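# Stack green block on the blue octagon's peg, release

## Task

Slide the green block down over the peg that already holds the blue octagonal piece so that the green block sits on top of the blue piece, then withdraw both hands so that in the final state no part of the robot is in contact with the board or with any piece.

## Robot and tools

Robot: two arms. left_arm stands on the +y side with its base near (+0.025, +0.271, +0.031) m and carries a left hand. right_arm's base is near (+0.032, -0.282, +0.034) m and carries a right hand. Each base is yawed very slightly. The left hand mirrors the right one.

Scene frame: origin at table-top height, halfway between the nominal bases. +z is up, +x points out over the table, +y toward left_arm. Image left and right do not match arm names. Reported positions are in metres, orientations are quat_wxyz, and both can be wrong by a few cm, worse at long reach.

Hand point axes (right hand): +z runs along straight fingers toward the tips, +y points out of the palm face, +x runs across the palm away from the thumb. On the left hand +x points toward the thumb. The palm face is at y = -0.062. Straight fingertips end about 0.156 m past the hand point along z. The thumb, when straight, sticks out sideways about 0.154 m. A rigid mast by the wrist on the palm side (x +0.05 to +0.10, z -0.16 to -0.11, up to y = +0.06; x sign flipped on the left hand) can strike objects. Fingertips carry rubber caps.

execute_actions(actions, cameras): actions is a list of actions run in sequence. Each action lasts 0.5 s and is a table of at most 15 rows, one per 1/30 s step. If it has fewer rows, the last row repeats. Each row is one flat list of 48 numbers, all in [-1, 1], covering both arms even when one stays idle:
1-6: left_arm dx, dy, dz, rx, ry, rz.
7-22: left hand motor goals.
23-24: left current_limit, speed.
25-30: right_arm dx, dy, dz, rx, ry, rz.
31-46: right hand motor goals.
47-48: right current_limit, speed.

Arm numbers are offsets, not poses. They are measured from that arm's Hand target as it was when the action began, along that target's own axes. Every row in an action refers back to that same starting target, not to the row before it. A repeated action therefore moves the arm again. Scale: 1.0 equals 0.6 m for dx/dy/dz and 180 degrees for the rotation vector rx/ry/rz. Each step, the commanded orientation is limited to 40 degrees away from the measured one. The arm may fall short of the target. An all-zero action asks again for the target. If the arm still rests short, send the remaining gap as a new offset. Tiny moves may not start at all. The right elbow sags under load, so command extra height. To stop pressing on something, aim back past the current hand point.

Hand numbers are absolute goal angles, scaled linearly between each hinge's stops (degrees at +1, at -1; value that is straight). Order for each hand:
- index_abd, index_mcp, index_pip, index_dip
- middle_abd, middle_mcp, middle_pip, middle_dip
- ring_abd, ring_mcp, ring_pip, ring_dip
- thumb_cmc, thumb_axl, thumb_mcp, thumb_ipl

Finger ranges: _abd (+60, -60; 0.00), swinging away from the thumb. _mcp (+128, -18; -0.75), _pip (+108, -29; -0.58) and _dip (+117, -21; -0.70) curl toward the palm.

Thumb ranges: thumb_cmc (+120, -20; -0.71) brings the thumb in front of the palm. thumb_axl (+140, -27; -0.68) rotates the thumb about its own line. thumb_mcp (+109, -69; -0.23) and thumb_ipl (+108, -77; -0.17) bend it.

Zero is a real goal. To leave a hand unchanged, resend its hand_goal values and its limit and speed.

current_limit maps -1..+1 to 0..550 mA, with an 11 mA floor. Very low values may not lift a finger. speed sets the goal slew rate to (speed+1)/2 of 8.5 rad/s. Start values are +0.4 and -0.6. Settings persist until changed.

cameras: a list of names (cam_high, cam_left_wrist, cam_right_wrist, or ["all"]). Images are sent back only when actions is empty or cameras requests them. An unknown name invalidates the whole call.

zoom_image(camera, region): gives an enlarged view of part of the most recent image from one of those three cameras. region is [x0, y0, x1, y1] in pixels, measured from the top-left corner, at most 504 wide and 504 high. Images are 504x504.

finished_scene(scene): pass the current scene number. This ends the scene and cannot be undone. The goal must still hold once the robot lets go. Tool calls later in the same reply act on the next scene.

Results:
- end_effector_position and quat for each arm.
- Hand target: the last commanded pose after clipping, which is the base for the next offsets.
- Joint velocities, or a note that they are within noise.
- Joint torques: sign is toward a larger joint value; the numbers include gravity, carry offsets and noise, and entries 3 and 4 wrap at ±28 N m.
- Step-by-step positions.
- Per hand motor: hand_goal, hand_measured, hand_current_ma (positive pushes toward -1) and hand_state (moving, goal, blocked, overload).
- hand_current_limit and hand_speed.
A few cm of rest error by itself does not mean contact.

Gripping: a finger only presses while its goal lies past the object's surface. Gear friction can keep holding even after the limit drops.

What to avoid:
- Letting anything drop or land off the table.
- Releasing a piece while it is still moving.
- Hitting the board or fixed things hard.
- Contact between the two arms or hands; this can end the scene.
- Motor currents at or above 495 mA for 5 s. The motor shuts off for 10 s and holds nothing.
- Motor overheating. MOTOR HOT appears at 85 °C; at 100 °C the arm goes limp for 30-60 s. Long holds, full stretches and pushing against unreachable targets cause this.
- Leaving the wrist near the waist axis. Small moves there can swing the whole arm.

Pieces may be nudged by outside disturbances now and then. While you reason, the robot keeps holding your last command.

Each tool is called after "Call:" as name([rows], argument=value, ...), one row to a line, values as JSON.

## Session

Call:
execute_actions(actions=[])

Call:
zoom_image(camera="cam_high", region=[0, 100, 400, 500])

Scene clock: 0.00 s.
left_arm: end_effector_position=(+0.5500, +0.3802, +0.2043) hand_goal=(+0.000, -0.754, -0.576, -0.696, +0.000, -0.754, -0.576, -0.696, +0.000, -0.754, -0.576, -0.696, -0.714, -0.678, -0.226, -0.168) hand_measured=(+0.000, -0.754, -0.576, -0.696, +0.000, -0.754, -0.576, -0.696, +0.000, -0.754, -0.576, -0.696, -0.714, -0.678, -0.226, -0.168) hand_current_ma=(+0, +0, +0, +0, +0, +0, +0, +0, +0, +0, +0, +0, +0, +0, +0, +0) hand_state=(goal, goal, goal, goal, goal, goal, goal, goal, goal, goal, goal, goal, goal, goal, goal, goal) hand_current_limit=0.40 hand_speed=-0.60 end_effector_quat_wxyz=(+0.726, +0.162, +0.665, +0.070) | right_arm: end_effector_position=(+0.2381, +0.0285, +0.2963) hand_goal=(+0.000, -0.754, -0.576, -0.696, +0.000, -0.754, -0.576, -0.696, +0.000, -0.754, -0.576, -0.696, -0.714, -0.678, -0.226, -0.168) hand_measured=(+0.000, -0.754, -0.576, -0.696, +0.000, -0.754, -0.576, -0.696, +0.000, -0.754, -0.576, -0.696, -0.714, -0.678, -0.226, -0.168) hand_current_ma=(+0, +0, +0, +0, +0, +0, +0, +0, +0, +0, +0, +0, +0, +0, +0, +0) hand_state=(goal, goal, goal, goal, goal, goal, goal, goal, goal, goal, goal, goal, goal, goal, goal, goal) hand_current_limit=0.40 hand_speed=-0.60 end_effector_quat_wxyz=(+0.287, +0.176, +0.939, -0.070)
Joint positions: left_arm=[0.114 1.654 0.487 1.234 0.28 -1.254] | right_arm=[1.342 1.113 1.03 -1.615 0.588 0.173]
Joint velocities: within noise
Joint torques (N m): no reading
Heat: left arm: hottest waist 26 °C; right arm: hottest elbow 27 °C.
Hand target: left_arm +0.5540, +0.3808, +0.2063; +0.728, +0.162, +0.662, +0.070 | right_arm +0.2395, +0.0342, +0.3078; +0.288, +0.180, +0.939, -0.057

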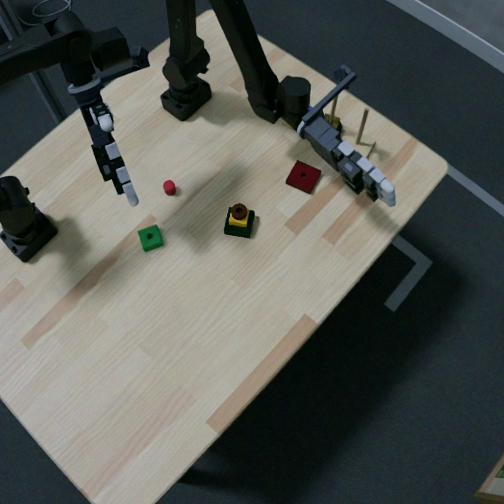

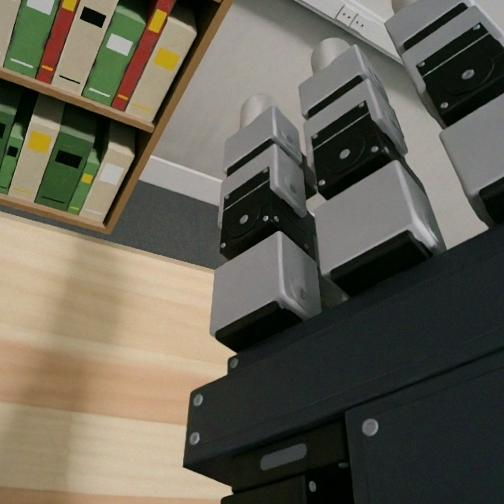

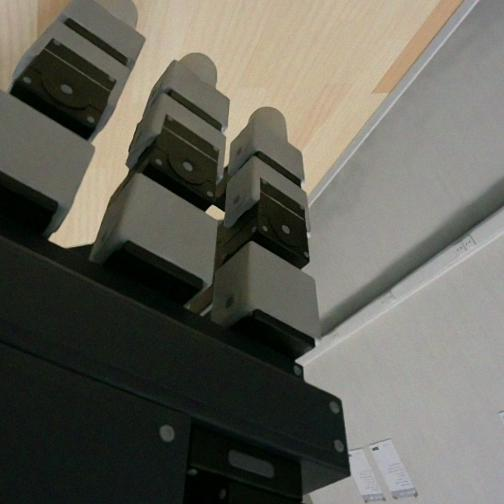

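Scaled by 1.260 from the camera's 504x504 image, which has a finer 720x720 frame.

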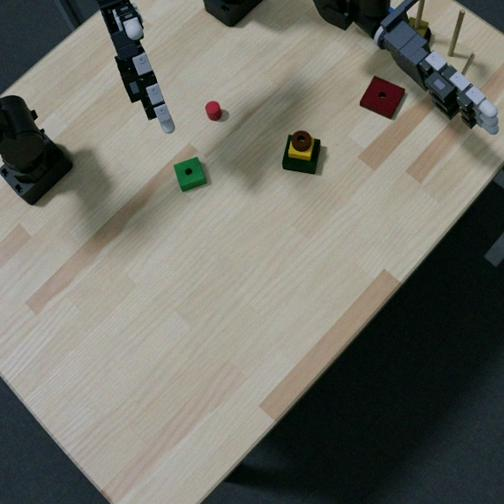

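Call:
zoom_image(camera="cam_high", region=[300, 60, 420, 180])

Call:
zoom_image(camera="cam_high", region=[120, 170, 270, 270])

Scaled by 4.200 from the camera's 504x504 image, which has a finer 720x720 frame.

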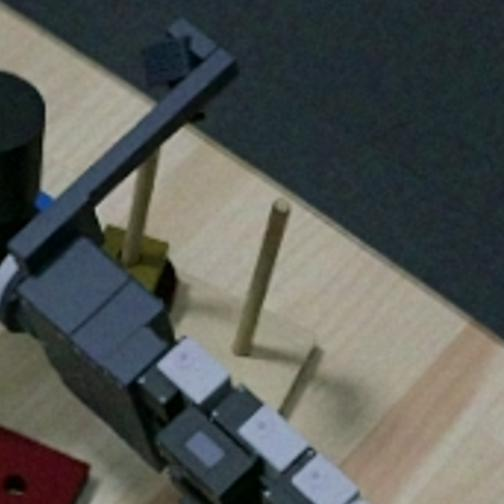

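Scaled by 3.360 from the camera's 504x504 image, which has a finer 720x720 frame.

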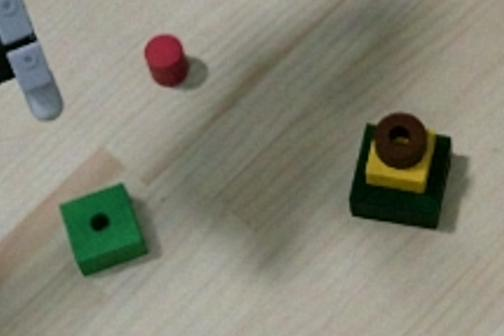

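Call:
execute_actions([
  [[-0.0941,0.0328,0.0072,0,0,0,0,-0.754,-0.576,-0.696,0,-0.754,-0.576,-0.696,0,-0.754,-0.576,-0.696,-0.714,-0.678,-0.226,-0.168,0.4,-0.6,-0.096,-0.0365,0.0652,0.0351,0.0002,0.0518,0,-0.754,-0.576,-0.696,0,-0.754,-0.576,-0.696,0,-0.754,-0.576,-0.696,-0.714,-0.678,-0.226,-0.168,0.4,-0.6]],
  [[-0.0395,-0.0922,-0.045,0.0531,0.0515,-0.0313,0,-0.754,-0.576,-0.696,0,-0.754,-0.576,-0.696,0,-0.754,-0.576,-0.696,-0.714,-0.678,-0.226,-0.168,0.4,-0.6,-0.096,-0.0365,0.0652,0.0351,0.0002,0.0518,0,-0.754,-0.576,-0.696,0,-0.754,-0.576,-0.696,0,-0.754,-0.576,-0.696,-0.714,-0.678,-0.226,-0.168,0.4,-0.6]],
  [[-0.0235,-0.102,-0.0338,0.0531,0.0515,-0.0313,0,-0.754,-0.576,-0.696,0,-0.754,-0.576,-0.696,0,-0.754,-0.576,-0.696,-0.714,-0.678,-0.226,-0.168,0.4,-0.6,-0.096,-0.0365,0.0652,0.0351,0.0002,0.0518,0,-0.754,-0.576,-0.696,0,-0.754,-0.576,-0.696,0,-0.754,-0.576,-0.696,-0.714,-0.678,-0.226,-0.168,0.4,-0.6]],
  [[-0.0088,-0.1078,-0.019,0.0531,0.0515,-0.0313,0,-0.754,-0.576,-0.696,0,-0.754,-0.576,-0.696,0,-0.754,-0.576,-0.696,-0.714,-0.678,-0.226,-0.168,0.4,-0.6,-0.096,-0.0365,0.0652,0.0351,0.0002,0.0518,0,-0.754,-0.576,-0.696,0,-0.754,-0.576,-0.696,0,-0.754,-0.576,-0.696,-0.714,-0.678,-0.226,-0.168,0.4,-0.6]],
  [[0.0037,-0.1097,-0.001,0.0531,0.0515,-0.0313,0,-0.754,-0.576,-0.696,0,-0.754,-0.576,-0.696,0,-0.754,-0.576,-0.696,-0.714,-0.678,-0.226,-0.168,0.4,-0.6,-0.096,-0.0365,0.0652,0.0351,0.0002,0.0518,0,-0.754,-0.576,-0.696,0,-0.754,-0.576,-0.696,0,-0.754,-0.576,-0.696,-0.714,-0.678,-0.226,-0.168,0.4,-0.6]],
], cameras=["cam_high"])

Scene clock: 5.77 s.
left_arm: end_effector_position=(+0.4041, +0.1653, +0.2544) hand_goal=(+0.000, -0.754, -0.576, -0.696, +0.000, -0.754, -0.576, -0.696, +0.000, -0.754, -0.576, -0.696, -0.714, -0.678, -0.226, -0.168) hand_measured=(-0.002, -0.752, -0.576, -0.696, -0.004, -0.752, -0.576, -0.696, -0.002, -0.752, -0.576, -0.696, -0.714, -0.678, -0.226, -0.168) hand_current_ma=(-2, +2, +0, +0, -2, +1, +0, +0, -2, +1, +0, +0, +0, +0, +0, +0) hand_state=(goal, goal, goal, goal, goal, goal, goal, goal, goal, goal, goal, goal, goal, goal, goal, goal) hand_current_limit=0.40 hand_speed=-0.60 end_effector_quat_wxyz=(+0.387, +0.229, +0.862, -0.233) | right_arm: end_effector_position=(+0.4011, -0.2751, +0.2977) hand_goal=(+0.000, -0.754, -0.576, -0.696, +0.000, -0.754, -0.576, -0.696, +0.000, -0.754, -0.576, -0.696, -0.714, -0.678, -0.226, -0.168) hand_measured=(+0.000, -0.752, -0.576, -0.696, +0.000, -0.752, -0.576, -0.696, +0.000, -0.752, -0.576, -0.696, -0.714, -0.678, -0.224, -0.168) hand_current_ma=(+1, +3, -1, +0, +1, +3, -1, +0, +1, +3, -1, +0, +0, +1, +5, +0) hand_state=(goal, goal, goal, goal, goal, goal, goal, goal, goal, goal, goal, goal, goal, goal, goal, goal) hand_current_limit=0.40 hand_speed=-0.60 end_effector_quat_wxyz=(+0.222, +0.600, +0.743, -0.195)
Joint positions: left_arm=[-0.325 0.851 0.721 -0.568 0.396 -1.54] | right_arm=[0.385 1.111 1.03 -1.629 0.586 0.207]
Joint torques (N m): left_arm=[-1.2 -1.67 15.34 1.72 0.23 -0.15] | right_arm=[-1.55 -4.01 8.96 -0.02 0.69 -0.02]
Heat: left arm: hottest waist 26 °C; right arm: hottest elbow 29 °C.
Hand target: left_arm +0.4118, +0.1588, +0.2746; +0.394, +0.228, +0.858, -0.237 | right_arm +0.4054, -0.2750, +0.3079; +0.227, +0.602, +0.743, -0.186
Off the commanded pose: left_arm 0.023 m, 1 deg | right_arm 0.011 m, 1 deg.
Step readings (end_effector_position of left_arm | right_arm):
0: (+0.5500, +0.3802, +0.2043) | (+0.2381, +0.0285, +0.2963)
1: (+0.5500, +0.3802, +0.2044) | (+0.2382, +0.0284, +0.2963)
2: (+0.5500, +0.3802, +0.2043) | (+0.2398, +0.0272, +0.2962)
4: (+0.5493, +0.3801, +0.2091) | (+0.2519, +0.0186, +0.2964)
8: (+0.5434, +0.3793, +0.2475) | (+0.2824, -0.0068, +0.2968)
15: (+0.5436, +0.3793, +0.2674) | (+0.2924, -0.0163, +0.2968)
16: (+0.5438, +0.3793, +0.2652) | (+0.2927, -0.0166, +0.2968)
17: (+0.5440, +0.3776, +0.2614) | (+0.2942, -0.0182, +0.2966)
19: (+0.5395, +0.3694, +0.2554) | (+0.3047, -0.0293, +0.2967)
23: (+0.5224, +0.3399, +0.2681) | (+0.3301, -0.0606, +0.2969)
30: (+0.5112, +0.3289, +0.2709) | (+0.3382, -0.0720, +0.2969)
31: (+0.5108, +0.3287, +0.2667) | (+0.3383, -0.0723, +0.2969)
32: (+0.5088, +0.3257, +0.2601) | (+0.3395, -0.0742, +0.2967)
34: (+0.5011, +0.3150, +0.2513) | (+0.3477, -0.0871, +0.2967)
38: (+0.4811, +0.2829, +0.2567) | (+0.3666, -0.1226, +0.2971)
45: (+0.4715, +0.2744, +0.2541) | (+0.3723, -0.1353, +0.2971)
46: (+0.4711, +0.2740, +0.2529) | (+0.3724, -0.1356, +0.2971)
47: (+0.4689, +0.2714, +0.2493) | (+0.3732, -0.1376, +0.2969)
49: (+0.4605, +0.2595, +0.2424) | (+0.3787, -0.1518, +0.2969)
53: (+0.4416, +0.2275, +0.2429) | (+0.3904, -0.1903, +0.2972)
60: (+0.4397, +0.2197, +0.2561) | (+0.3935, -0.2038, +0.2972)
61: (+0.4392, +0.2192, +0.2561) | (+0.3936, -0.2042, +0.2972)
62: (+0.4362, +0.2166, +0.2541) | (+0.3940, -0.2064, +0.2971)
64: (+0.4269, +0.2040, +0.2491) | (+0.3966, -0.2214, +0.2972)
68: (+0.4093, +0.1720, +0.2490) | (+0.4005, -0.2614, +0.2978)
75: (+0.4054, +0.1651, +0.2586) | (+0.4011, -0.2753, +0.2978)
Images, in order (width x height): cam_high 504x504.

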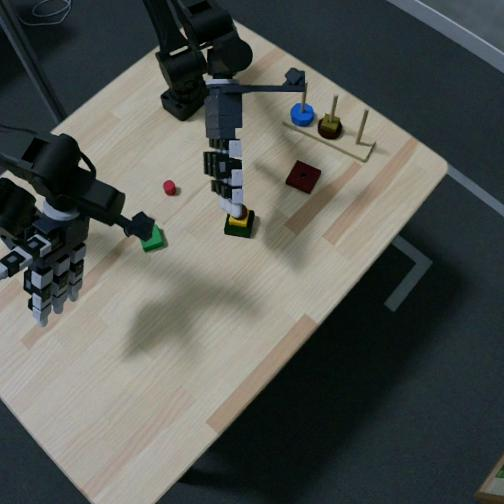

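Call:
execute_actions(actions=[])

Scene clock: 6.67 s.
left_arm: end_effector_position=(+0.4041, +0.1653, +0.2544) hand_goal=(+0.000, -0.754, -0.576, -0.696, +0.000, -0.754, -0.576, -0.696, +0.000, -0.754, -0.576, -0.696, -0.714, -0.678, -0.226, -0.168) hand_measured=(-0.002, -0.752, -0.576, -0.696, -0.004, -0.752, -0.576, -0.696, -0.002, -0.752, -0.576, -0.696, -0.714, -0.678, -0.226, -0.168) hand_current_ma=(-2, +2, +0, +0, -2, +1, +0, +0, -2, +1, +0, +0, +0, +0, +0, +0) hand_state=(goal, goal, goal, goal, goal, goal, goal, goal, goal, goal, goal, goal, goal, goal, goal, goal) hand_current_limit=0.40 hand_speed=-0.60 end_effector_quat_wxyz=(+0.386, +0.229, +0.863, -0.233) | right_arm: end_effector_position=(+0.4011, -0.2751, +0.2977) hand_goal=(+0.000, -0.754, -0.576, -0.696, +0.000, -0.754, -0.576, -0.696, +0.000, -0.754, -0.576, -0.696, -0.714, -0.678, -0.226, -0.168) hand_measured=(+0.000, -0.752, -0.576, -0.696, +0.000, -0.752, -0.576, -0.696, +0.000, -0.752, -0.576, -0.696, -0.714, -0.678, -0.224, -0.168) hand_current_ma=(+1, +3, -1, +0, +1, +3, -1, +0, +1, +3, -1, +0, +0, +1, +5, +0) hand_state=(goal, goal, goal, goal, goal, goal, goal, goal, goal, goal, goal, goal, goal, goal, goal, goal) hand_current_limit=0.40 hand_speed=-0.60 end_effector_quat_wxyz=(+0.222, +0.600, +0.743, -0.195)
Joint positions: left_arm=[-0.325 0.851 0.721 -0.568 0.396 -1.54] | right_arm=[0.385 1.111 1.03 -1.629 0.586 0.207]
Joint velocities: within noise
Joint torques (N m): left_arm=[-1.14 -1.73 15.34 1.76 0.22 -0.16] | right_arm=[0.15 -3.78 9.16 -0.02 0.73 0]
Heat: left arm: hottest waist 26 °C; right arm: hottest elbow 29 °C.
Hand target: left_arm +0.4118, +0.1588, +0.2746; +0.394, +0.228, +0.858, -0.237 | right_arm +0.4054, -0.2750, +0.3079; +0.227, +0.602, +0.743, -0.186
Off the commanded pose: left_arm 0.023 m, 1 deg | right_arm 0.011 m, 1 deg.

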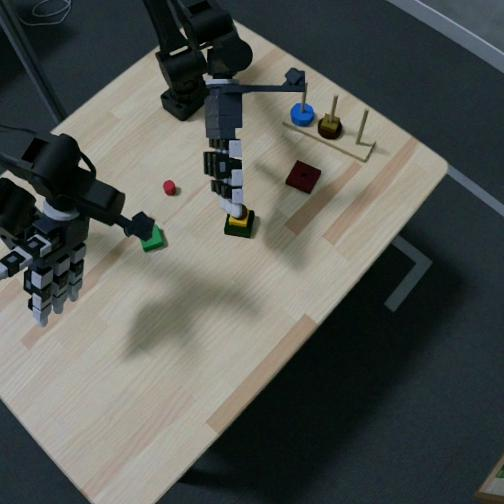

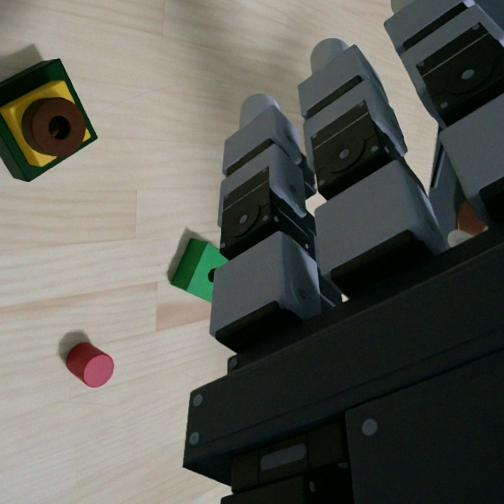

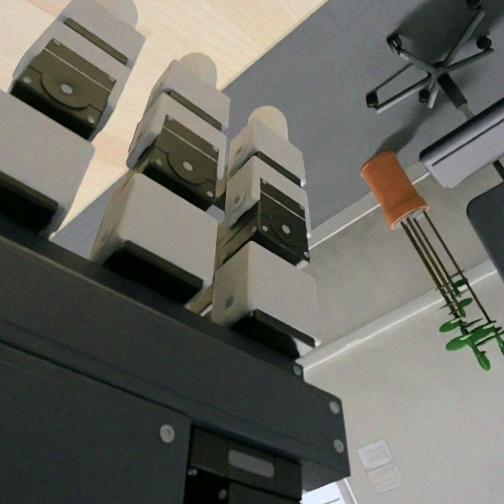

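Call:
execute_actions([
  [[0.013,-0.1073,0.0185,0.0531,0.0515,-0.0313,0.11,-0.342,-0.095,0.13,-0.11,-0.342,-0.095,0.13,0,0.068,0.3,0.17,0.657,-0.678,-0.226,-0.005,0.4,-0.6,-0.096,-0.0365,0.0652,0.0351,0.0002,0.0518,0,-0.754,-0.576,-0.696,0,-0.754,-0.576,-0.696,0,-0.754,-0.576,-0.696,-0.714,-0.678,-0.226,-0.168,0.4,-0.6]],
  [[0.0187,-0.101,0.0385,0.0531,0.0515,-0.0313,0.11,-0.342,-0.095,0.13,-0.11,-0.342,-0.095,0.13,0,0.068,0.3,0.17,0.657,-0.678,-0.226,-0.005,0.4,-0.6,-0.096,-0.0365,0.0652,0.0351,0.0002,0.0518,0,-0.754,-0.576,-0.696,0,-0.754,-0.576,-0.696,0,-0.754,-0.576,-0.696,-0.714,-0.678,-0.226,-0.168,0.4,-0.6]],
  [[0.0203,-0.0908,0.058,0.0531,0.0515,-0.0313,0.11,-0.342,-0.095,0.13,-0.11,-0.342,-0.095,0.13,0,0.068,0.3,0.17,0.657,-0.678,-0.226,-0.005,0.4,-0.6,-0.096,-0.0365,0.0652,0.0351,0.0002,0.0518,0,-0.754,-0.576,-0.696,0,-0.754,-0.576,-0.696,0,-0.754,-0.576,-0.696,-0.714,-0.678,-0.226,-0.168,0.4,-0.6]],
])

Call:
execute_actions([
  [[0.0178,-0.0778,0.0752,0.0531,0.0515,-0.0313,0.11,-0.342,-0.095,0.13,-0.11,-0.342,-0.095,0.13,0,0.068,0.3,0.17,0.657,-0.678,-0.226,-0.005,0.4,-0.6,0,0,0,0,0,0,0,-0.754,-0.576,-0.696,0,-0.754,-0.576,-0.696,0,-0.754,-0.576,-0.696,-0.714,-0.678,-0.226,-0.168,0.4,-0.6]],
  [[0.0115,-0.0625,0.0893,0.0531,0.0515,-0.0313,0.11,-0.342,-0.095,0.13,-0.11,-0.342,-0.095,0.13,0,0.068,0.3,0.17,0.657,-0.678,-0.226,-0.005,0.4,-0.6,0,0,0,0,0,0,0,-0.754,-0.576,-0.696,0,-0.754,-0.576,-0.696,0,-0.754,-0.576,-0.696,-0.714,-0.678,-0.226,-0.168,0.4,-0.6]],
], cameras=["all"])

Scene clock: 9.37 s.
left_arm: end_effector_position=(+0.2997, +0.0011, +0.2636) hand_goal=(+0.110, -0.342, -0.096, +0.130, -0.110, -0.342, -0.096, +0.130, +0.000, +0.068, +0.300, +0.170, +0.656, -0.678, -0.226, -0.006) hand_measured=(+0.104, -0.340, -0.100, +0.126, -0.110, -0.340, -0.098, +0.126, -0.002, +0.064, +0.294, +0.168, +0.646, -0.678, -0.226, -0.008) hand_current_ma=(-4, +2, -2, -2, +0, +1, -2, -3, -2, -4, -6, -2, -12, +0, +1, -1) hand_state=(goal, goal, goal, goal, goal, goal, goal, goal, goal, goal, goal, goal, goal, goal, goal, goal) hand_current_limit=0.40 hand_speed=-0.60 end_effector_quat_wxyz=(+0.068, +0.240, +0.869, -0.428) | right_arm: end_effector_position=(+0.3407, -0.4797, +0.3005) hand_goal=(+0.000, -0.754, -0.576, -0.696, +0.000, -0.754, -0.576, -0.696, +0.000, -0.754, -0.576, -0.696, -0.714, -0.678, -0.226, -0.168) hand_measured=(+0.000, -0.752, -0.576, -0.696, +0.000, -0.752, -0.576, -0.696, +0.000, -0.752, -0.576, -0.696, -0.714, -0.678, -0.224, -0.168) hand_current_ma=(+1, +3, -1, +0, +1, +4, -1, +0, +1, +4, -1, +0, +0, +1, +5, +0) hand_state=(goal, goal, goal, goal, goal, goal, goal, goal, goal, goal, goal, goal, goal, goal, goal, goal) hand_current_limit=0.40 hand_speed=-0.60 end_effector_quat_wxyz=(+0.158, +0.791, +0.536, -0.250)
Joint positions: left_arm=[-0.63 1.097 1.028 -0.965 0.758 -1.856] | right_arm=[-0.2 1.101 1.03 -1.636 0.585 0.212]
Joint torques (N m): left_arm=[-1.03 -4.6 14.79 0.99 0.7 -0.09] | right_arm=[-0.79 -3.9 8.5 0.08 0.74 -0.02]
Heat: left arm: hottest waist 26 °C; right arm: hottest elbow 29 °C.
Hand target: left_arm +0.3055, -0.0074, +0.2810; +0.073, +0.241, +0.866, -0.433 | right_arm +0.3428, -0.4819, +0.3080; +0.163, +0.792, +0.536, -0.244
Off the commanded pose: left_arm 0.020 m, 1 deg | right_arm 0.008 m, 1 deg.
Step readings (end_effector_position of left_arm | right_arm):
0: (+0.4041, +0.1653, +0.2544) | (+0.4011, -0.2751, +0.2977)
1: (+0.4034, +0.1645, +0.2545) | (+0.4011, -0.2755, +0.2977)
2: (+0.4000, +0.1609, +0.2535) | (+0.4011, -0.2782, +0.2975)
4: (+0.3893, +0.1467, +0.2526) | (+0.4007, -0.2928, +0.2976)
8: (+0.3745, +0.1170, +0.2583) | (+0.3967, -0.3337, +0.2985)
15: (+0.3712, +0.1108, +0.2595) | (+0.3945, -0.3469, +0.2986)
16: (+0.3700, +0.1100, +0.2587) | (+0.3944, -0.3473, +0.2986)
17: (+0.3661, +0.1066, +0.2575) | (+0.3938, -0.3498, +0.2985)
19: (+0.3545, +0.0922, +0.2572) | (+0.3907, -0.3641, +0.2986)
23: (+0.3401, +0.0624, +0.2620) | (+0.3787, -0.4034, +0.2995)
30: (+0.3358, +0.0561, +0.2611) | (+0.3740, -0.4162, +0.2997)
31: (+0.3343, +0.0551, +0.2608) | (+0.3739, -0.4164, +0.2997)
32: (+0.3301, +0.0512, +0.2611) | (+0.3728, -0.4188, +0.2995)
34: (+0.3192, +0.0369, +0.2636) | (+0.3670, -0.4323, +0.2996)
38: (+0.3055, +0.0078, +0.2677) | (+0.3475, -0.4685, +0.3006)
45: (+0.3002, +0.0015, +0.2623) | (+0.3405, -0.4800, +0.3007)

Scene clock: 10.87 s.
left_arm: end_effector_position=(+0.2254, -0.1051, +0.2689) hand_goal=(+0.110, -0.342, -0.096, +0.130, -0.110, -0.342, -0.096, +0.130, +0.000, +0.068, +0.300, +0.170, +0.656, -0.678, -0.226, -0.006) hand_measured=(+0.106, -0.336, -0.098, +0.126, -0.110, -0.338, -0.098, +0.126, -0.002, +0.066, +0.294, +0.168, +0.654, -0.678, -0.226, -0.008) hand_current_ma=(-2, +6, -2, -2, +0, +5, -1, -3, -2, -1, -6, -2, -2, +0, +1, -1) hand_state=(goal, goal, goal, goal, goal, goal, goal, goal, goal, goal, goal, goal, goal, goal, goal, goal) hand_current_limit=0.40 hand_speed=-0.60 end_effector_quat_wxyz=(-0.164, +0.223, +0.807, -0.521) | right_arm: end_effector_position=(+0.3407, -0.4797, +0.3005) hand_goal=(+0.000, -0.754, -0.576, -0.696, +0.000, -0.754, -0.576, -0.696, +0.000, -0.754, -0.576, -0.696, -0.714, -0.678, -0.226, -0.168) hand_measured=(+0.000, -0.752, -0.576, -0.696, +0.000, -0.752, -0.576, -0.696, +0.000, -0.752, -0.576, -0.696, -0.714, -0.678, -0.224, -0.168) hand_current_ma=(+1, +3, -1, +0, +1, +4, -1, +0, +1, +4, -1, +0, +0, +1, +5, +0) hand_state=(goal, goal, goal, goal, goal, goal, goal, goal, goal, goal, goal, goal, goal, goal, goal, goal) hand_current_limit=0.40 hand_speed=-0.60 end_effector_quat_wxyz=(+0.158, +0.791, +0.537, -0.250)
Joint positions: left_arm=[-0.799 1.336 1.172 -0.981 1.112 -2.075] | right_arm=[-0.2 1.101 1.03 -1.636 0.585 0.212]
Joint torques (N m): left_arm=[-0.79 -8.41 14.05 1.8 1.1 -0.23] | right_arm=[-0.73 -4.07 8.62 -0.03 0.7 -0.01]
Heat: left arm: hottest waist 26 °C; right arm: hottest elbow 30 °C.
Hand target: left_arm +0.2344, -0.1181, +0.2849; -0.150, +0.230, +0.802, -0.530 | right_arm +0.3428, -0.4819, +0.3080; +0.163, +0.792, +0.536, -0.244
Off the commanded pose: left_arm 0.022 m, 2 deg | right_arm 0.008 m, 1 deg.
joint sent to its limit (left arm) — joint 6 (wrist roll), lower limit. The joint targets still meet the commanded pose.
Step readings (end_effector_position of left_arm | right_arm):
0: (+0.2997, +0.0011, +0.2636) | (+0.3407, -0.4797, +0.3005)
1: (+0.2988, +0.0003, +0.2641) | (+0.3407, -0.4797, +0.3005)
2: (+0.2942, -0.0037, +0.2652) | (+0.3407, -0.4797, +0.3005)
4: (+0.2839, -0.0173, +0.2699) | (+0.3407, -0.4797, +0.3005)
8: (+0.2707, -0.0458, +0.2730) | (+0.3407, -0.4797, +0.3005)
15: (+0.2650, -0.0534, +0.2650) | (+0.3407, -0.4797, +0.3005)
16: (+0.2638, -0.0542, +0.2658) | (+0.3407, -0.4797, +0.3005)
17: (+0.2590, -0.0580, +0.2682) | (+0.3407, -0.4797, +0.3005)
19: (+0.2495, -0.0710, +0.2758) | (+0.3407, -0.4797, +0.3005)
23: (+0.2345, -0.0967, +0.2784) | (+0.3407, -0.4797, +0.3005)
30: (+0.2263, -0.1050, +0.2678) | (+0.3407, -0.4797, +0.3005)

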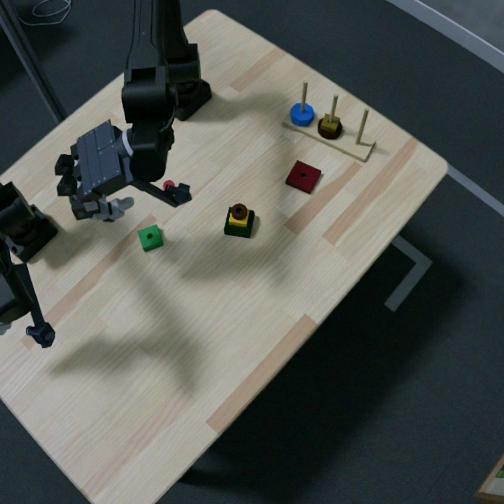

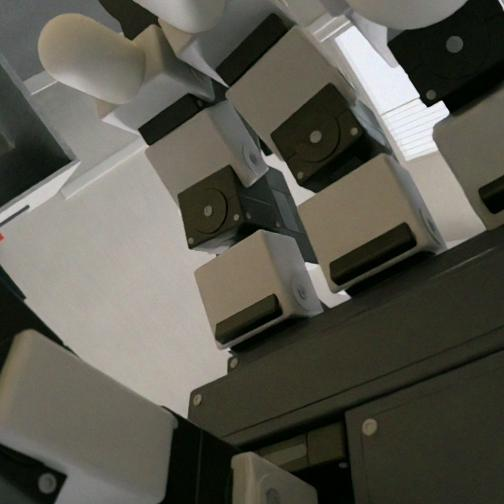

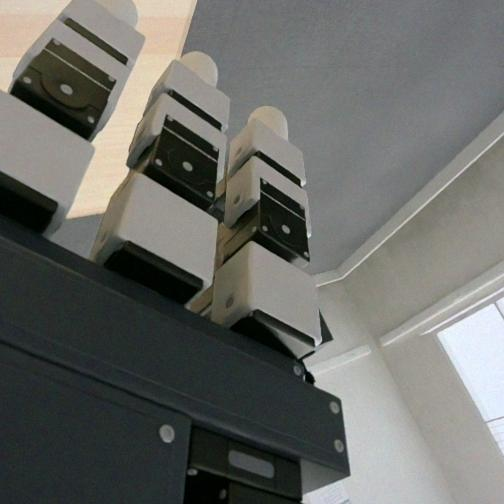

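Call:
zoom_image(camera="cam_high", region=[110, 190, 210, 290])

Call:
zoom_image(camera="cam_high", region=[270, 70, 390, 190])

Scaled by 5.040 from the camera's 504x504 image, which has a finer 720x720 frame.

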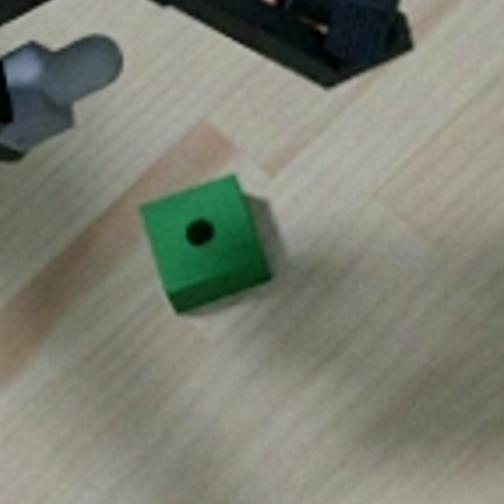

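Scaled by 4.200 from the camera's 504x504 image, which has a finer 720x720 frame.

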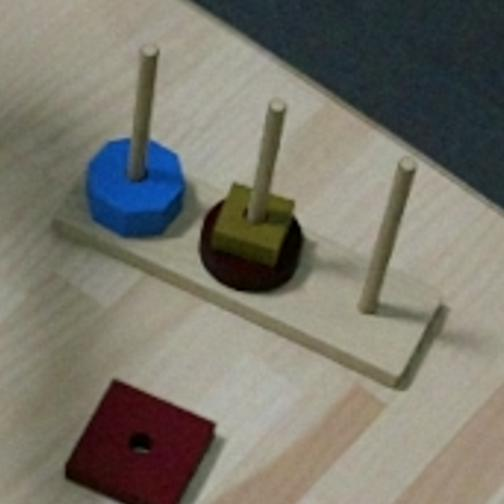

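Call:
execute_actions([
  [[0,0.1074,0.0456,0,0,0,0.11,-0.342,-0.095,0.13,-0.11,-0.342,-0.095,0.13,0,0.068,0.3,0.17,0.657,-0.678,-0.226,-0.005,0.4,-0.6,0,0,0,0,0,0,0,-0.754,-0.576,-0.696,0,-0.754,-0.576,-0.696,0,-0.754,-0.576,-0.696,-0.714,-0.678,-0.226,-0.168,0.4,-0.6]],
  [[0,0.1074,0.0456,0,0,0,0.11,-0.342,-0.095,0.13,-0.11,-0.342,-0.095,0.13,0,0.068,0.3,0.17,0.657,-0.678,-0.226,-0.005,0.4,-0.6,0,0,0,0,0,0,0,-0.754,-0.576,-0.696,0,-0.754,-0.576,-0.696,0,-0.754,-0.576,-0.696,-0.714,-0.678,-0.226,-0.168,0.4,-0.6]],
  [[0,0.1074,0.0456,0,0,0,0.11,-0.342,-0.095,0.13,-0.11,-0.342,-0.095,0.13,0,0.068,0.3,0.17,0.657,-0.678,-0.226,-0.005,0.4,-0.6,0,0,0,0,0,0,0,-0.754,-0.576,-0.696,0,-0.754,-0.576,-0.696,0,-0.754,-0.576,-0.696,-0.714,-0.678,-0.226,-0.168,0.4,-0.6]],
], cameras=["cam_high", "cam_left_wrist"])

Scene clock: 13.60 s.
left_arm: end_effector_position=(+0.2341, -0.1141, +0.0760) hand_goal=(+0.110, -0.342, -0.096, +0.130, -0.110, -0.342, -0.096, +0.130, +0.000, +0.068, +0.300, +0.170, +0.656, -0.678, -0.226, -0.006) hand_measured=(+0.108, -0.336, -0.098, +0.128, -0.110, -0.338, -0.098, +0.126, -0.002, +0.066, +0.294, +0.168, +0.654, -0.678, -0.226, -0.008) hand_current_ma=(-1, +6, -2, -2, +0, +5, -1, -3, -1, -1, -5, -2, -1, +0, +1, -1) hand_state=(goal, goal, goal, goal, goal, goal, goal, goal, goal, goal, goal, goal, goal, goal, goal, goal) hand_current_limit=0.40 hand_speed=-0.60 end_effector_quat_wxyz=(-0.151, +0.232, +0.802, -0.529) | right_arm: end_effector_position=(+0.3407, -0.4797, +0.3005) hand_goal=(+0.000, -0.754, -0.576, -0.696, +0.000, -0.754, -0.576, -0.696, +0.000, -0.754, -0.576, -0.696, -0.714, -0.678, -0.226, -0.168) hand_measured=(+0.000, -0.752, -0.576, -0.696, +0.000, -0.752, -0.576, -0.696, +0.000, -0.752, -0.576, -0.696, -0.714, -0.678, -0.224, -0.168) hand_current_ma=(+1, +3, -1, +0, +1, +4, -1, +0, +1, +4, -1, +0, +0, +1, +5, +0) hand_state=(goal, goal, goal, goal, goal, goal, goal, goal, goal, goal, goal, goal, goal, goal, goal, goal) hand_current_limit=0.40 hand_speed=-0.60 end_effector_quat_wxyz=(+0.158, +0.791, +0.537, -0.250)
Joint positions: left_arm=[-0.799 1.58 0.863 -0.39 1.114 -2.076] | right_arm=[-0.2 1.101 1.03 -1.636 0.585 0.212]
Joint torques (N m): left_arm=[-0.67 -9.93 8.55 1.89 0.98 -0.2] | right_arm=[-1.67 -4.01 8.53 0.01 0.76 -0.03]
Heat: left arm: hottest waist 26 °C; right arm: hottest elbow 30 °C.
Hand target: left_arm +0.2353, -0.1181, +0.0749; -0.150, +0.230, +0.802, -0.530 | right_arm +0.3428, -0.4819, +0.3080; +0.163, +0.792, +0.536, -0.244
Off the commanded pose: left_arm 0.004 m, 0 deg | right_arm 0.008 m, 1 deg.
joint sent to its limit (left arm) — joint 6 (wrist roll), lower limit. The joint targets still meet the commanded pose.
Step readings (end_effector_position of left_arm | right_arm):
0: (+0.2254, -0.1051, +0.2690) | (+0.3407, -0.4797, +0.3005)
1: (+0.2257, -0.1055, +0.2690) | (+0.3407, -0.4797, +0.3005)
2: (+0.2271, -0.1070, +0.2689) | (+0.3407, -0.4797, +0.3005)
4: (+0.2317, -0.1119, +0.2648) | (+0.3407, -0.4797, +0.3005)
8: (+0.2323, -0.1125, +0.2418) | (+0.3407, -0.4797, +0.3005)
15: (+0.2334, -0.1135, +0.2175) | (+0.3407, -0.4797, +0.3005)
16: (+0.2339, -0.1140, +0.2172) | (+0.3407, -0.4797, +0.3005)
17: (+0.2349, -0.1151, +0.2155) | (+0.3407, -0.4797, +0.3005)
19: (+0.2363, -0.1167, +0.2062) | (+0.3407, -0.4797, +0.3005)
23: (+0.2316, -0.1120, +0.1717) | (+0.3407, -0.4797, +0.3005)
30: (+0.2327, -0.1126, +0.1451) | (+0.3407, -0.4797, +0.3005)
31: (+0.2335, -0.1134, +0.1453) | (+0.3407, -0.4797, +0.3005)
32: (+0.2349, -0.1150, +0.1442) | (+0.3407, -0.4797, +0.3005)
34: (+0.2378, -0.1180, +0.1366) | (+0.3407, -0.4797, +0.3005)
38: (+0.2344, -0.1147, +0.1039) | (+0.3407, -0.4797, +0.3005)
45: (+0.2323, -0.1123, +0.0755) | (+0.3407, -0.4797, +0.3005)
Images, in order (width x height): cam_high 504x504, cam_left_wrist 504x504.

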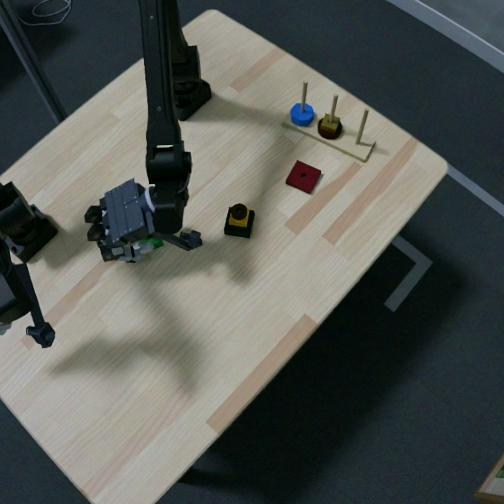

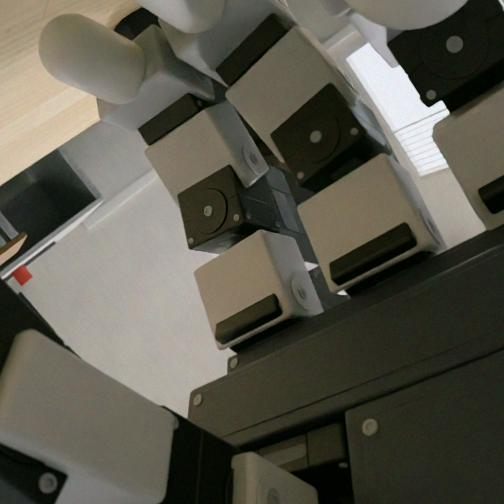

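Call:
zoom_image(camera="cam_high", region=[75, 165, 215, 305])

Scaled by 3.600 from the camera's 504x504 image, which has a finer 720x720 frame.

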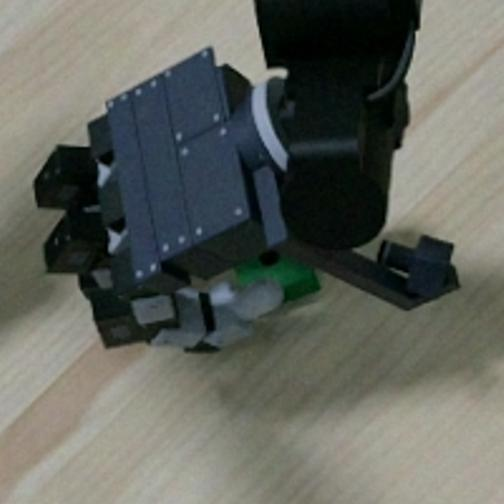

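Call:
execute_actions([
  [[-0.004,0.0616,0.0298,0,0,0,0.11,-0.342,-0.095,0.13,-0.11,-0.342,-0.095,0.13,0,0.068,0.3,0.17,0.657,-0.678,-0.226,-0.005,0.4,-0.6,0,0,0,0,0,0,0,-0.754,-0.576,-0.696,0,-0.754,-0.576,-0.696,0,-0.754,-0.576,-0.696,-0.714,-0.678,-0.226,-0.168,0.4,-0.6]],
  [[0,0,0,0,0,0,0.11,-0.342,-0.095,0.13,-0.11,-0.342,-0.095,0.13,0,0.068,0.3,0.17,0.657,-0.678,-0.226,-0.005,0.4,-0.6,0,0,0,0,0,0,0,-0.754,-0.576,-0.696,0,-0.754,-0.576,-0.696,0,-0.754,-0.576,-0.696,-0.714,-0.678,-0.226,-0.168,0.4,-0.6]],
], cameras=["cam_high"])

Call:
zoom_image(camera="cam_high", region=[75, 165, 215, 305])

Scene clock: 15.43 s.
left_arm: end_effector_position=(+0.2387, -0.1186, +0.0391) hand_goal=(+0.110, -0.342, -0.096, +0.130, -0.110, -0.342, -0.096, +0.130, +0.000, +0.068, +0.300, +0.170, +0.656, -0.678, -0.226, -0.006) hand_measured=(+0.108, -0.336, -0.098, +0.128, -0.110, -0.338, -0.098, +0.126, -0.002, +0.066, +0.294, +0.168, +0.654, -0.678, -0.226, -0.008) hand_current_ma=(-1, +6, -2, -2, +0, +5, -1, -3, -1, -1, -5, -2, -1, +0, +1, -1) hand_state=(goal, goal, goal, goal, goal, goal, goal, goal, goal, goal, goal, goal, goal, goal, goal, goal) hand_current_limit=0.40 hand_speed=-0.60 end_effector_quat_wxyz=(-0.147, +0.235, +0.801, -0.531) | right_arm: end_effector_position=(+0.3407, -0.4797, +0.3005) hand_goal=(+0.000, -0.754, -0.576, -0.696, +0.000, -0.754, -0.576, -0.696, +0.000, -0.754, -0.576, -0.696, -0.714, -0.678, -0.226, -0.168) hand_measured=(+0.000, -0.752, -0.576, -0.696, +0.000, -0.752, -0.576, -0.696, +0.000, -0.752, -0.576, -0.696, -0.714, -0.678, -0.224, -0.168) hand_current_ma=(+1, +3, -1, +0, +1, +4, -1, +0, +1, +4, -1, +0, +0, +1, +5, +0) hand_state=(goal, goal, goal, goal, goal, goal, goal, goal, goal, goal, goal, goal, goal, goal, goal, goal) hand_current_limit=0.40 hand_speed=-0.60 end_effector_quat_wxyz=(+0.158, +0.791, +0.537, -0.250)
Joint positions: left_arm=[-0.799 1.668 0.843 -0.271 1.114 -2.076] | right_arm=[-0.2 1.101 1.03 -1.636 0.585 0.212]
Joint torques (N m): left_arm=[-0.91 -10.05 7.45 1.95 0.93 -0.19] | right_arm=[-1.14 -3.37 8.66 -0.06 0.77 -0.03]
Heat: left arm: hottest waist 26 °C; right arm: hottest elbow 30 °C.
Hand target: left_arm +0.2364, -0.1211, +0.0339; -0.150, +0.230, +0.802, -0.530 | right_arm +0.3428, -0.4819, +0.3080; +0.163, +0.792, +0.536, -0.244
Off the commanded pose: left_arm 0.006 m, 1 deg | right_arm 0.008 m, 1 deg.
joint sent to its limit (left arm) — joint 6 (wrist roll), lower limit. The joint targets still meet the commanded pose.
Step readings (end_effector_position of left_arm | right_arm):
0: (+0.2341, -0.1141, +0.0760) | (+0.3407, -0.4797, +0.3005)
1: (+0.2343, -0.1143, +0.0759) | (+0.3407, -0.4797, +0.3005)
2: (+0.2355, -0.1155, +0.0755) | (+0.3407, -0.4797, +0.3005)
4: (+0.2396, -0.1195, +0.0716) | (+0.3407, -0.4797, +0.3005)
8: (+0.2415, -0.1214, +0.0545) | (+0.3407, -0.4797, +0.3005)
15: (+0.2380, -0.1179, +0.0389) | (+0.3407, -0.4797, +0.3005)
16: (+0.2382, -0.1182, +0.0390) | (+0.3407, -0.4797, +0.3005)
17: (+0.2385, -0.1185, +0.0390) | (+0.3407, -0.4797, +0.3005)
19: (+0.2387, -0.1186, +0.0391) | (+0.3407, -0.4797, +0.3005)
23: (+0.2387, -0.1186, +0.0391) | (+0.3407, -0.4797, +0.3005)
30: (+0.2387, -0.1186, +0.0391) | (+0.3407, -0.4797, +0.3005)
Images, in order (width x height): cam_high 504x504.

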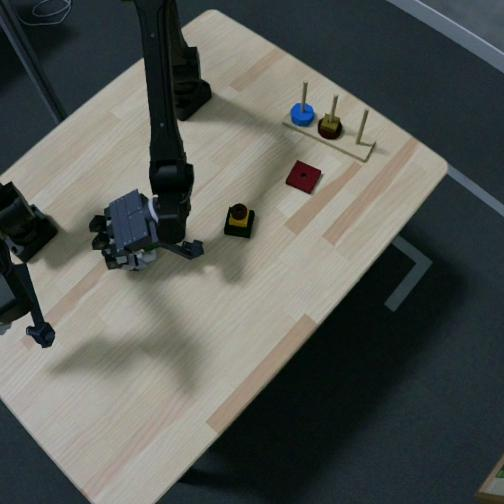

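Scaled by 3.600 from the camera's 504x504 image, which has a finer 720x720 frame.

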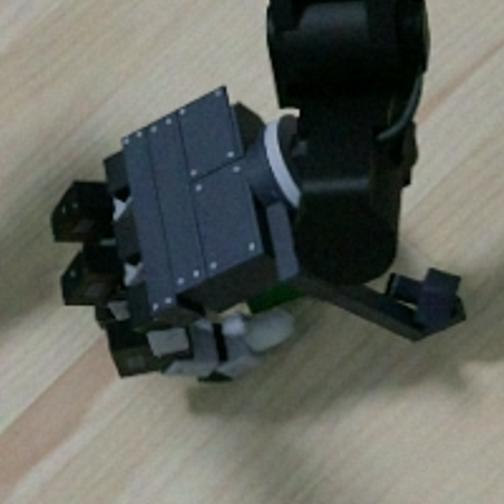

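Call:
execute_actions([
  [[0,0.0105,0.0045,0,0,0,0.11,-0.342,-0.095,0.13,-0.11,-0.342,-0.095,0.13,0,0.068,0.3,0.17,0.657,-0.678,-0.226,-0.005,0.4,-0.6,0,0,0,0,0,0,0,-0.754,-0.576,-0.696,0,-0.754,-0.576,-0.696,0,-0.754,-0.576,-0.696,-0.714,-0.678,-0.226,-0.168,0.4,-0.6]],
], cameras=["cam_high"])

Call:
zoom_image(camera="cam_high", region=[75, 165, 215, 305])

Scene clock: 16.37 s.
left_arm: end_effector_position=(+0.2410, -0.1209, +0.0365) hand_goal=(+0.110, -0.342, -0.096, +0.130, -0.110, -0.342, -0.096, +0.130, +0.000, +0.068, +0.300, +0.170, +0.656, -0.678, -0.226, -0.006) hand_measured=(+0.108, -0.336, -0.098, +0.128, -0.110, -0.338, -0.098, +0.126, -0.002, +0.066, +0.294, +0.168, +0.654, -0.678, -0.226, -0.008) hand_current_ma=(-1, +6, -2, -2, +0, +5, -1, -3, -1, -1, -5, -2, -1, +0, +1, -1) hand_state=(goal, goal, goal, goal, goal, goal, goal, goal, goal, goal, goal, goal, goal, goal, goal, goal) hand_current_limit=0.40 hand_speed=-0.60 end_effector_quat_wxyz=(-0.143, +0.237, +0.799, -0.534) | right_arm: end_effector_position=(+0.3407, -0.4797, +0.3005) hand_goal=(+0.000, -0.754, -0.576, -0.696, +0.000, -0.754, -0.576, -0.696, +0.000, -0.754, -0.576, -0.696, -0.714, -0.678, -0.226, -0.168) hand_measured=(+0.000, -0.752, -0.576, -0.696, +0.000, -0.752, -0.576, -0.696, +0.000, -0.752, -0.576, -0.696, -0.714, -0.678, -0.224, -0.168) hand_current_ma=(+1, +3, -1, +0, +1, +4, -1, +0, +1, +4, -1, +0, +0, +1, +5, +0) hand_state=(goal, goal, goal, goal, goal, goal, goal, goal, goal, goal, goal, goal, goal, goal, goal, goal) hand_current_limit=0.40 hand_speed=-0.60 end_effector_quat_wxyz=(+0.158, +0.791, +0.537, -0.250)
Joint positions: left_arm=[-0.799 1.676 0.843 -0.251 1.114 -2.076] | right_arm=[-0.2 1.101 1.03 -1.636 0.585 0.212]
Joint torques (N m): left_arm=[-0.97 -9.7 7.04 1.88 0.92 -0.19] | right_arm=[-0.79 -4.07 8.36 0.05 0.78 -0.04]
Heat: left arm: hottest waist 26 °C; right arm: hottest elbow 31 °C.
Hand target: left_arm +0.2364, -0.1211, +0.0270; -0.150, +0.230, +0.802, -0.530 | right_arm +0.3428, -0.4819, +0.3080; +0.163, +0.792, +0.536, -0.244
Off the commanded pose: left_arm 0.011 m, 1 deg | right_arm 0.008 m, 1 deg.
joint sent to its limit (left arm) — joint 6 (wrist roll), lower limit. The joint targets still meet the commanded pose.
Step readings (end_effector_position of left_arm | right_arm):
0: (+0.2387, -0.1186, +0.0391) | (+0.3407, -0.4797, +0.3005)
1: (+0.2388, -0.1187, +0.0391) | (+0.3407, -0.4797, +0.3005)
2: (+0.2391, -0.1190, +0.0392) | (+0.3407, -0.4797, +0.3005)
4: (+0.2400, -0.1199, +0.0392) | (+0.3407, -0.4797, +0.3005)
8: (+0.2410, -0.1209, +0.0381) | (+0.3407, -0.4797, +0.3005)
15: (+0.2410, -0.1209, +0.0365) | (+0.3407, -0.4797, +0.3005)
Images, in order (width x height): cam_high 504x504.

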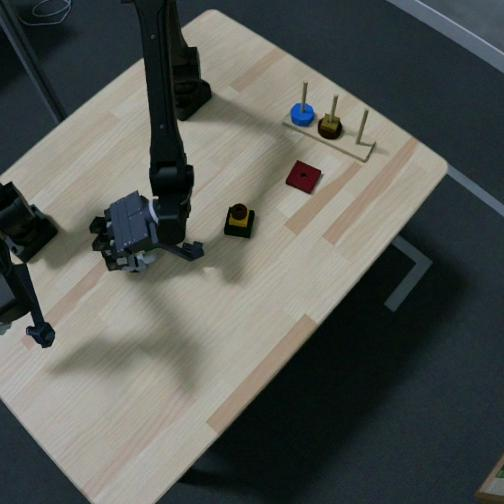

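Scaled by 3.600 from the camera's 504x504 image, which has a finer 720x720 frame.

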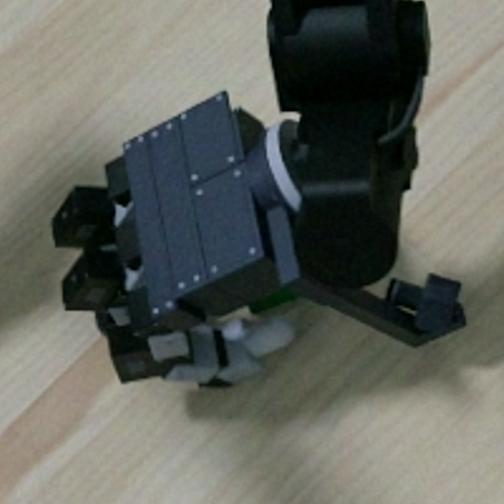

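Call:
execute_actions([
  [[0.0037,-0.0967,-0.041,0,0,0,0.11,-0.342,-0.095,0.13,-0.11,-0.342,-0.095,0.13,0,0.068,0.3,0.17,0.657,-0.678,-0.226,-0.005,0.4,-0.6,0,0,0,0,0,0,0,-0.754,-0.576,-0.696,0,-0.754,-0.576,-0.696,0,-0.754,-0.576,-0.696,-0.714,-0.678,-0.226,-0.168,0.4,-0.6]],
  [[0.0023,0.0938,0.0393,0,0,0,0.11,-0.342,-0.095,0.13,-0.11,-0.342,-0.095,0.13,0,0.068,0.3,0.17,0.657,-0.678,-0.226,-0.005,0.4,-0.6,0,0,0,0,0,0,0,-0.754,-0.576,-0.696,0,-0.754,-0.576,-0.696,0,-0.754,-0.576,-0.696,-0.714,-0.678,-0.226,-0.168,0.4,-0.6]],
], cameras=["cam_high"])

Call:
zoom_image(camera="cam_high", region=[75, 165, 215, 305])

Scene clock: 18.23 s.
left_arm: end_effector_position=(+0.2351, -0.1159, +0.0357) hand_goal=(+0.110, -0.342, -0.096, +0.130, -0.110, -0.342, -0.096, +0.130, +0.000, +0.068, +0.300, +0.170, +0.656, -0.678, -0.226, -0.006) hand_measured=(+0.108, -0.334, -0.096, +0.130, -0.112, -0.338, -0.090, +0.136, -0.002, +0.068, +0.294, +0.168, +0.654, -0.678, -0.226, -0.008) hand_current_ma=(-1, +8, +0, +0, -1, +3, +5, +5, -1, +0, -5, -2, -1, +0, +1, -1) hand_state=(goal, goal, goal, goal, goal, goal, goal, goal, goal, goal, goal, goal, goal, goal, goal, goal) hand_current_limit=0.40 hand_speed=-0.60 end_effector_quat_wxyz=(-0.149, +0.234, +0.800, -0.532) | right_arm: end_effector_position=(+0.3407, -0.4797, +0.3005) hand_goal=(+0.000, -0.754, -0.576, -0.696, +0.000, -0.754, -0.576, -0.696, +0.000, -0.754, -0.576, -0.696, -0.714, -0.678, -0.226, -0.168) hand_measured=(+0.000, -0.752, -0.576, -0.696, +0.000, -0.752, -0.576, -0.696, +0.000, -0.752, -0.576, -0.696, -0.714, -0.678, -0.224, -0.168) hand_current_ma=(+1, +3, -1, +0, +1, +4, -1, +0, +1, +4, -1, +0, +0, +1, +5, +0) hand_state=(goal, goal, goal, goal, goal, goal, goal, goal, goal, goal, goal, goal, goal, goal, goal, goal) hand_current_limit=0.40 hand_speed=-0.60 end_effector_quat_wxyz=(+0.158, +0.791, +0.537, -0.250)
Joint positions: left_arm=[-0.799 1.668 0.828 -0.255 1.118 -2.08] | right_arm=[-0.2 1.101 1.03 -1.636 0.585 0.212]
Joint torques (N m): left_arm=[-1.08 -9.7 7.49 1.99 0.78 -0.15] | right_arm=[-0.85 -4.37 8.66 0.05 0.78 -0.07]
Heat: left arm: hottest waist 26 °C; right arm: hottest elbow 31 °C.
Hand target: left_arm +0.2335, -0.1190, +0.0290; -0.150, +0.230, +0.802, -0.530 | right_arm +0.3428, -0.4819, +0.3080; +0.163, +0.792, +0.536, -0.244
Off the commanded pose: left_arm 0.007 m, 1 deg | right_arm 0.008 m, 1 deg.
joint sent to its limit (left arm) — joint 6 (wrist roll), lower limit. The joint targets still meet the commanded pose.
Step readings (end_effector_position of left_arm | right_arm):
0: (+0.2410, -0.1209, +0.0365) | (+0.3407, -0.4797, +0.3005)
1: (+0.2410, -0.1209, +0.0365) | (+0.3407, -0.4797, +0.3005)
2: (+0.2400, -0.1199, +0.0370) | (+0.3407, -0.4797, +0.3005)
4: (+0.2348, -0.1148, +0.0422) | (+0.3407, -0.4797, +0.3005)
8: (+0.2296, -0.1098, +0.0646) | (+0.3407, -0.4797, +0.3005)
15: (+0.2316, -0.1118, +0.0843) | (+0.3407, -0.4797, +0.3005)
16: (+0.2314, -0.1116, +0.0841) | (+0.3407, -0.4797, +0.3005)
17: (+0.2321, -0.1123, +0.0833) | (+0.3407, -0.4797, +0.3005)
19: (+0.2368, -0.1169, +0.0778) | (+0.3407, -0.4797, +0.3005)
23: (+0.2387, -0.1188, +0.0542) | (+0.3407, -0.4797, +0.3005)
30: (+0.2341, -0.1151, +0.0355) | (+0.3407, -0.4797, +0.3005)
Images, in order (width x height): cam_high 504x504.

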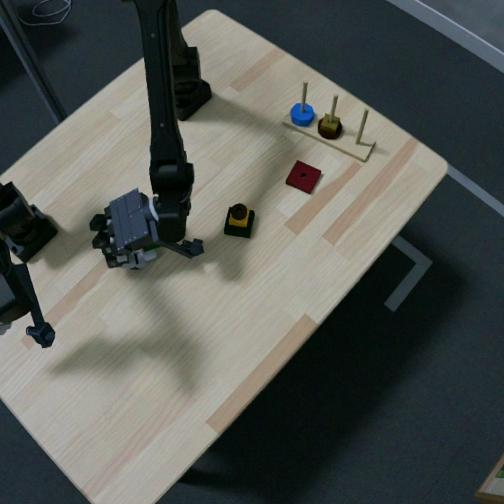

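Scaled by 3.600 from the camera's 504x504 image, which has a finer 720x720 frame.

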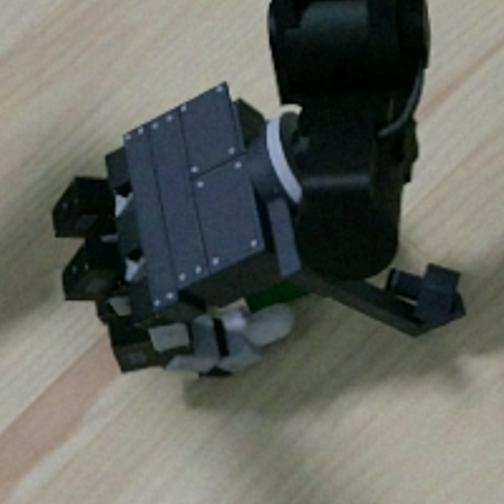

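Call:
execute_actions([
  [[0,0,0,0,0,0,0.11,-0.25,-0.095,0.13,-0.11,-0.25,-0.095,0.13,0,0.068,0.3,0.17,0.657,-0.678,-0.17,-0.005,0.4,-0.8,0,0,0,0,0,0,0,-0.754,-0.576,-0.696,0,-0.754,-0.576,-0.696,0,-0.754,-0.576,-0.696,-0.714,-0.678,-0.226,-0.168,0.4,-0.6]],
  [[0,0,0,0,0,0,0.11,-0.164,-0.095,0.13,-0.11,-0.164,-0.095,0.13,0,0.068,0.3,0.17,0.657,-0.678,-0.112,-0.005,0.4,-0.9,0,0,0,0,0,0,0,-0.754,-0.576,-0.696,0,-0.754,-0.576,-0.696,0,-0.754,-0.576,-0.696,-0.714,-0.678,-0.226,-0.168,0.4,-0.6]],
])

Call:
execute_actions([
  [[0,0,0,0,0,0,0.11,-0.12,-0.095,0.13,-0.11,-0.12,-0.095,0.13,0,0.068,0.3,0.17,0.657,-0.678,-0.06,-0.005,0.4,-0.9,0,0,0,0,0,0,0,-0.754,-0.576,-0.696,0,-0.754,-0.576,-0.696,0,-0.754,-0.576,-0.696,-0.714,-0.678,-0.226,-0.168,0.4,-0.6]],
])

Scene clock: 19.70 s.
left_arm: end_effector_position=(+0.2357, -0.1161, +0.0355) hand_goal=(+0.110, -0.164, -0.096, +0.130, -0.110, -0.164, -0.096, +0.130, +0.000, +0.068, +0.300, +0.170, +0.656, -0.678, -0.112, -0.006) hand_measured=(+0.108, -0.164, -0.096, +0.130, -0.112, -0.162, -0.094, +0.132, -0.002, +0.068, +0.294, +0.168, +0.654, -0.678, -0.114, -0.008) hand_current_ma=(-1, +0, +0, +0, -1, +1, +1, +2, -1, +0, -5, -2, -1, +0, -3, -1) hand_state=(goal, goal, goal, goal, goal, goal, goal, goal, goal, goal, goal, goal, goal, goal, goal, goal) hand_current_limit=0.40 hand_speed=-0.90 end_effector_quat_wxyz=(-0.147, +0.234, +0.800, -0.532) | right_arm: end_effector_position=(+0.3407, -0.4797, +0.3005) hand_goal=(+0.000, -0.754, -0.576, -0.696, +0.000, -0.754, -0.576, -0.696, +0.000, -0.754, -0.576, -0.696, -0.714, -0.678, -0.226, -0.168) hand_measured=(+0.000, -0.752, -0.576, -0.696, +0.000, -0.752, -0.576, -0.696, +0.000, -0.752, -0.576, -0.696, -0.714, -0.678, -0.224, -0.168) hand_current_ma=(+1, +3, -1, +0, +1, +4, -1, +0, +1, +4, -1, +0, +0, +1, +5, +0) hand_state=(goal, goal, goal, goal, goal, goal, goal, goal, goal, goal, goal, goal, goal, goal, goal, goal) hand_current_limit=0.40 hand_speed=-0.60 end_effector_quat_wxyz=(+0.158, +0.791, +0.537, -0.250)
Joint positions: left_arm=[-0.799 1.668 0.828 -0.253 1.115 -2.08] | right_arm=[-0.2 1.101 1.03 -1.636 0.585 0.212]
Joint torques (N m): left_arm=[-1.08 -9.7 7.51 1.87 0.84 -0.16] | right_arm=[-0.32 -4.01 8.54 0.18 0.74 -0.02]
Heat: left arm: hottest waist 26 °C; right arm: hottest elbow 31 °C.
Hand target: left_arm +0.2335, -0.1190, +0.0290; -0.150, +0.230, +0.802, -0.530 | right_arm +0.3428, -0.4819, +0.3080; +0.163, +0.792, +0.536, -0.244
Off the commanded pose: left_arm 0.007 m, 1 deg | right_arm 0.008 m, 1 deg.
joint sent to its limit (left arm) — joint 6 (wrist roll), lower limit. The joint targets still meet the commanded pose.
Step readings (end_effector_position of left_arm | right_arm):
0: (+0.2352, -0.1160, +0.0357) | (+0.3407, -0.4797, +0.3005)
1: (+0.2352, -0.1160, +0.0357) | (+0.3407, -0.4797, +0.3005)
2: (+0.2352, -0.1161, +0.0357) | (+0.3407, -0.4797, +0.3005)
4: (+0.2354, -0.1162, +0.0357) | (+0.3407, -0.4797, +0.3005)
8: (+0.2357, -0.1161, +0.0355) | (+0.3407, -0.4797, +0.3005)
15: (+0.2357, -0.1161, +0.0355) | (+0.3407, -0.4797, +0.3005)
16: (+0.2357, -0.1161, +0.0355) | (+0.3407, -0.4797, +0.3005)
17: (+0.2357, -0.1161, +0.0355) | (+0.3407, -0.4797, +0.3005)
19: (+0.2357, -0.1161, +0.0355) | (+0.3407, -0.4797, +0.3005)
23: (+0.2357, -0.1161, +0.0355) | (+0.3407, -0.4797, +0.3005)
30: (+0.2357, -0.1161, +0.0355) | (+0.3407, -0.4797, +0.3005)

Scene clock: 20.40 s.
left_arm: end_effector_position=(+0.2357, -0.1161, +0.0355) hand_goal=(+0.110, -0.120, -0.096, +0.130, -0.110, -0.120, -0.096, +0.130, +0.000, +0.068, +0.300, +0.170, +0.656, -0.678, -0.060, -0.006) hand_measured=(+0.108, -0.152, -0.104, +0.128, -0.110, -0.146, -0.100, +0.130, -0.002, +0.068, +0.294, +0.168, +0.654, -0.678, -0.110, -0.018) hand_current_ma=(-1, -64, -8, -1, +0, -47, -4, +0, -1, +0, -5, -2, -1, +0, -167, -21) hand_state=(goal, blocked, goal, goal, goal, blocked, goal, goal, goal, goal, goal, goal, goal, goal, blocked, goal) hand_current_limit=0.40 hand_speed=-0.90 end_effector_quat_wxyz=(-0.147, +0.234, +0.800, -0.532) | right_arm: end_effector_position=(+0.3407, -0.4797, +0.3005) hand_goal=(+0.000, -0.754, -0.576, -0.696, +0.000, -0.754, -0.576, -0.696, +0.000, -0.754, -0.576, -0.696, -0.714, -0.678, -0.226, -0.168) hand_measured=(+0.000, -0.752, -0.576, -0.696, +0.000, -0.752, -0.576, -0.696, +0.000, -0.752, -0.576, -0.696, -0.714, -0.678, -0.224, -0.168) hand_current_ma=(+1, +3, -1, +0, +1, +4, -1, +0, +1, +4, -1, +0, +0, +1, +5, +0) hand_state=(goal, goal, goal, goal, goal, goal, goal, goal, goal, goal, goal, goal, goal, goal, goal, goal) hand_current_limit=0.40 hand_speed=-0.60 end_effector_quat_wxyz=(+0.158, +0.791, +0.537, -0.250)
Joint positions: left_arm=[-0.799 1.668 0.828 -0.253 1.115 -2.08] | right_arm=[-0.2 1.101 1.03 -1.636 0.585 0.212]
Joint torques (N m): left_arm=[-1.08 -9.76 7.53 1.84 0.85 -0.15] | right_arm=[-1.08 -3.84 8.61 0.13 0.74 -0.07]
Heat: left arm: hottest waist 26 °C; right arm: hottest elbow 31 °C.
Hand target: left_arm +0.2335, -0.1190, +0.0290; -0.150, +0.230, +0.802, -0.530 | right_arm +0.3428, -0.4819, +0.3080; +0.163, +0.792, +0.536, -0.244
Off the commanded pose: left_arm 0.007 m, 1 deg | right_arm 0.008 m, 1 deg.
joint sent to its limit (left arm) — joint 6 (wrist roll), lower limit. The joint targets still meet the commanded pose.
Step readings (end_effector_position of left_arm | right_arm):
0: (+0.2357, -0.1161, +0.0355) | (+0.3407, -0.4797, +0.3005)
1: (+0.2357, -0.1161, +0.0355) | (+0.3407, -0.4797, +0.3005)
2: (+0.2357, -0.1161, +0.0355) | (+0.3407, -0.4797, +0.3005)
4: (+0.2357, -0.1161, +0.0355) | (+0.3407, -0.4797, +0.3005)
8: (+0.2357, -0.1161, +0.0355) | (+0.3407, -0.4797, +0.3005)
15: (+0.2357, -0.1161, +0.0355) | (+0.3407, -0.4797, +0.3005)


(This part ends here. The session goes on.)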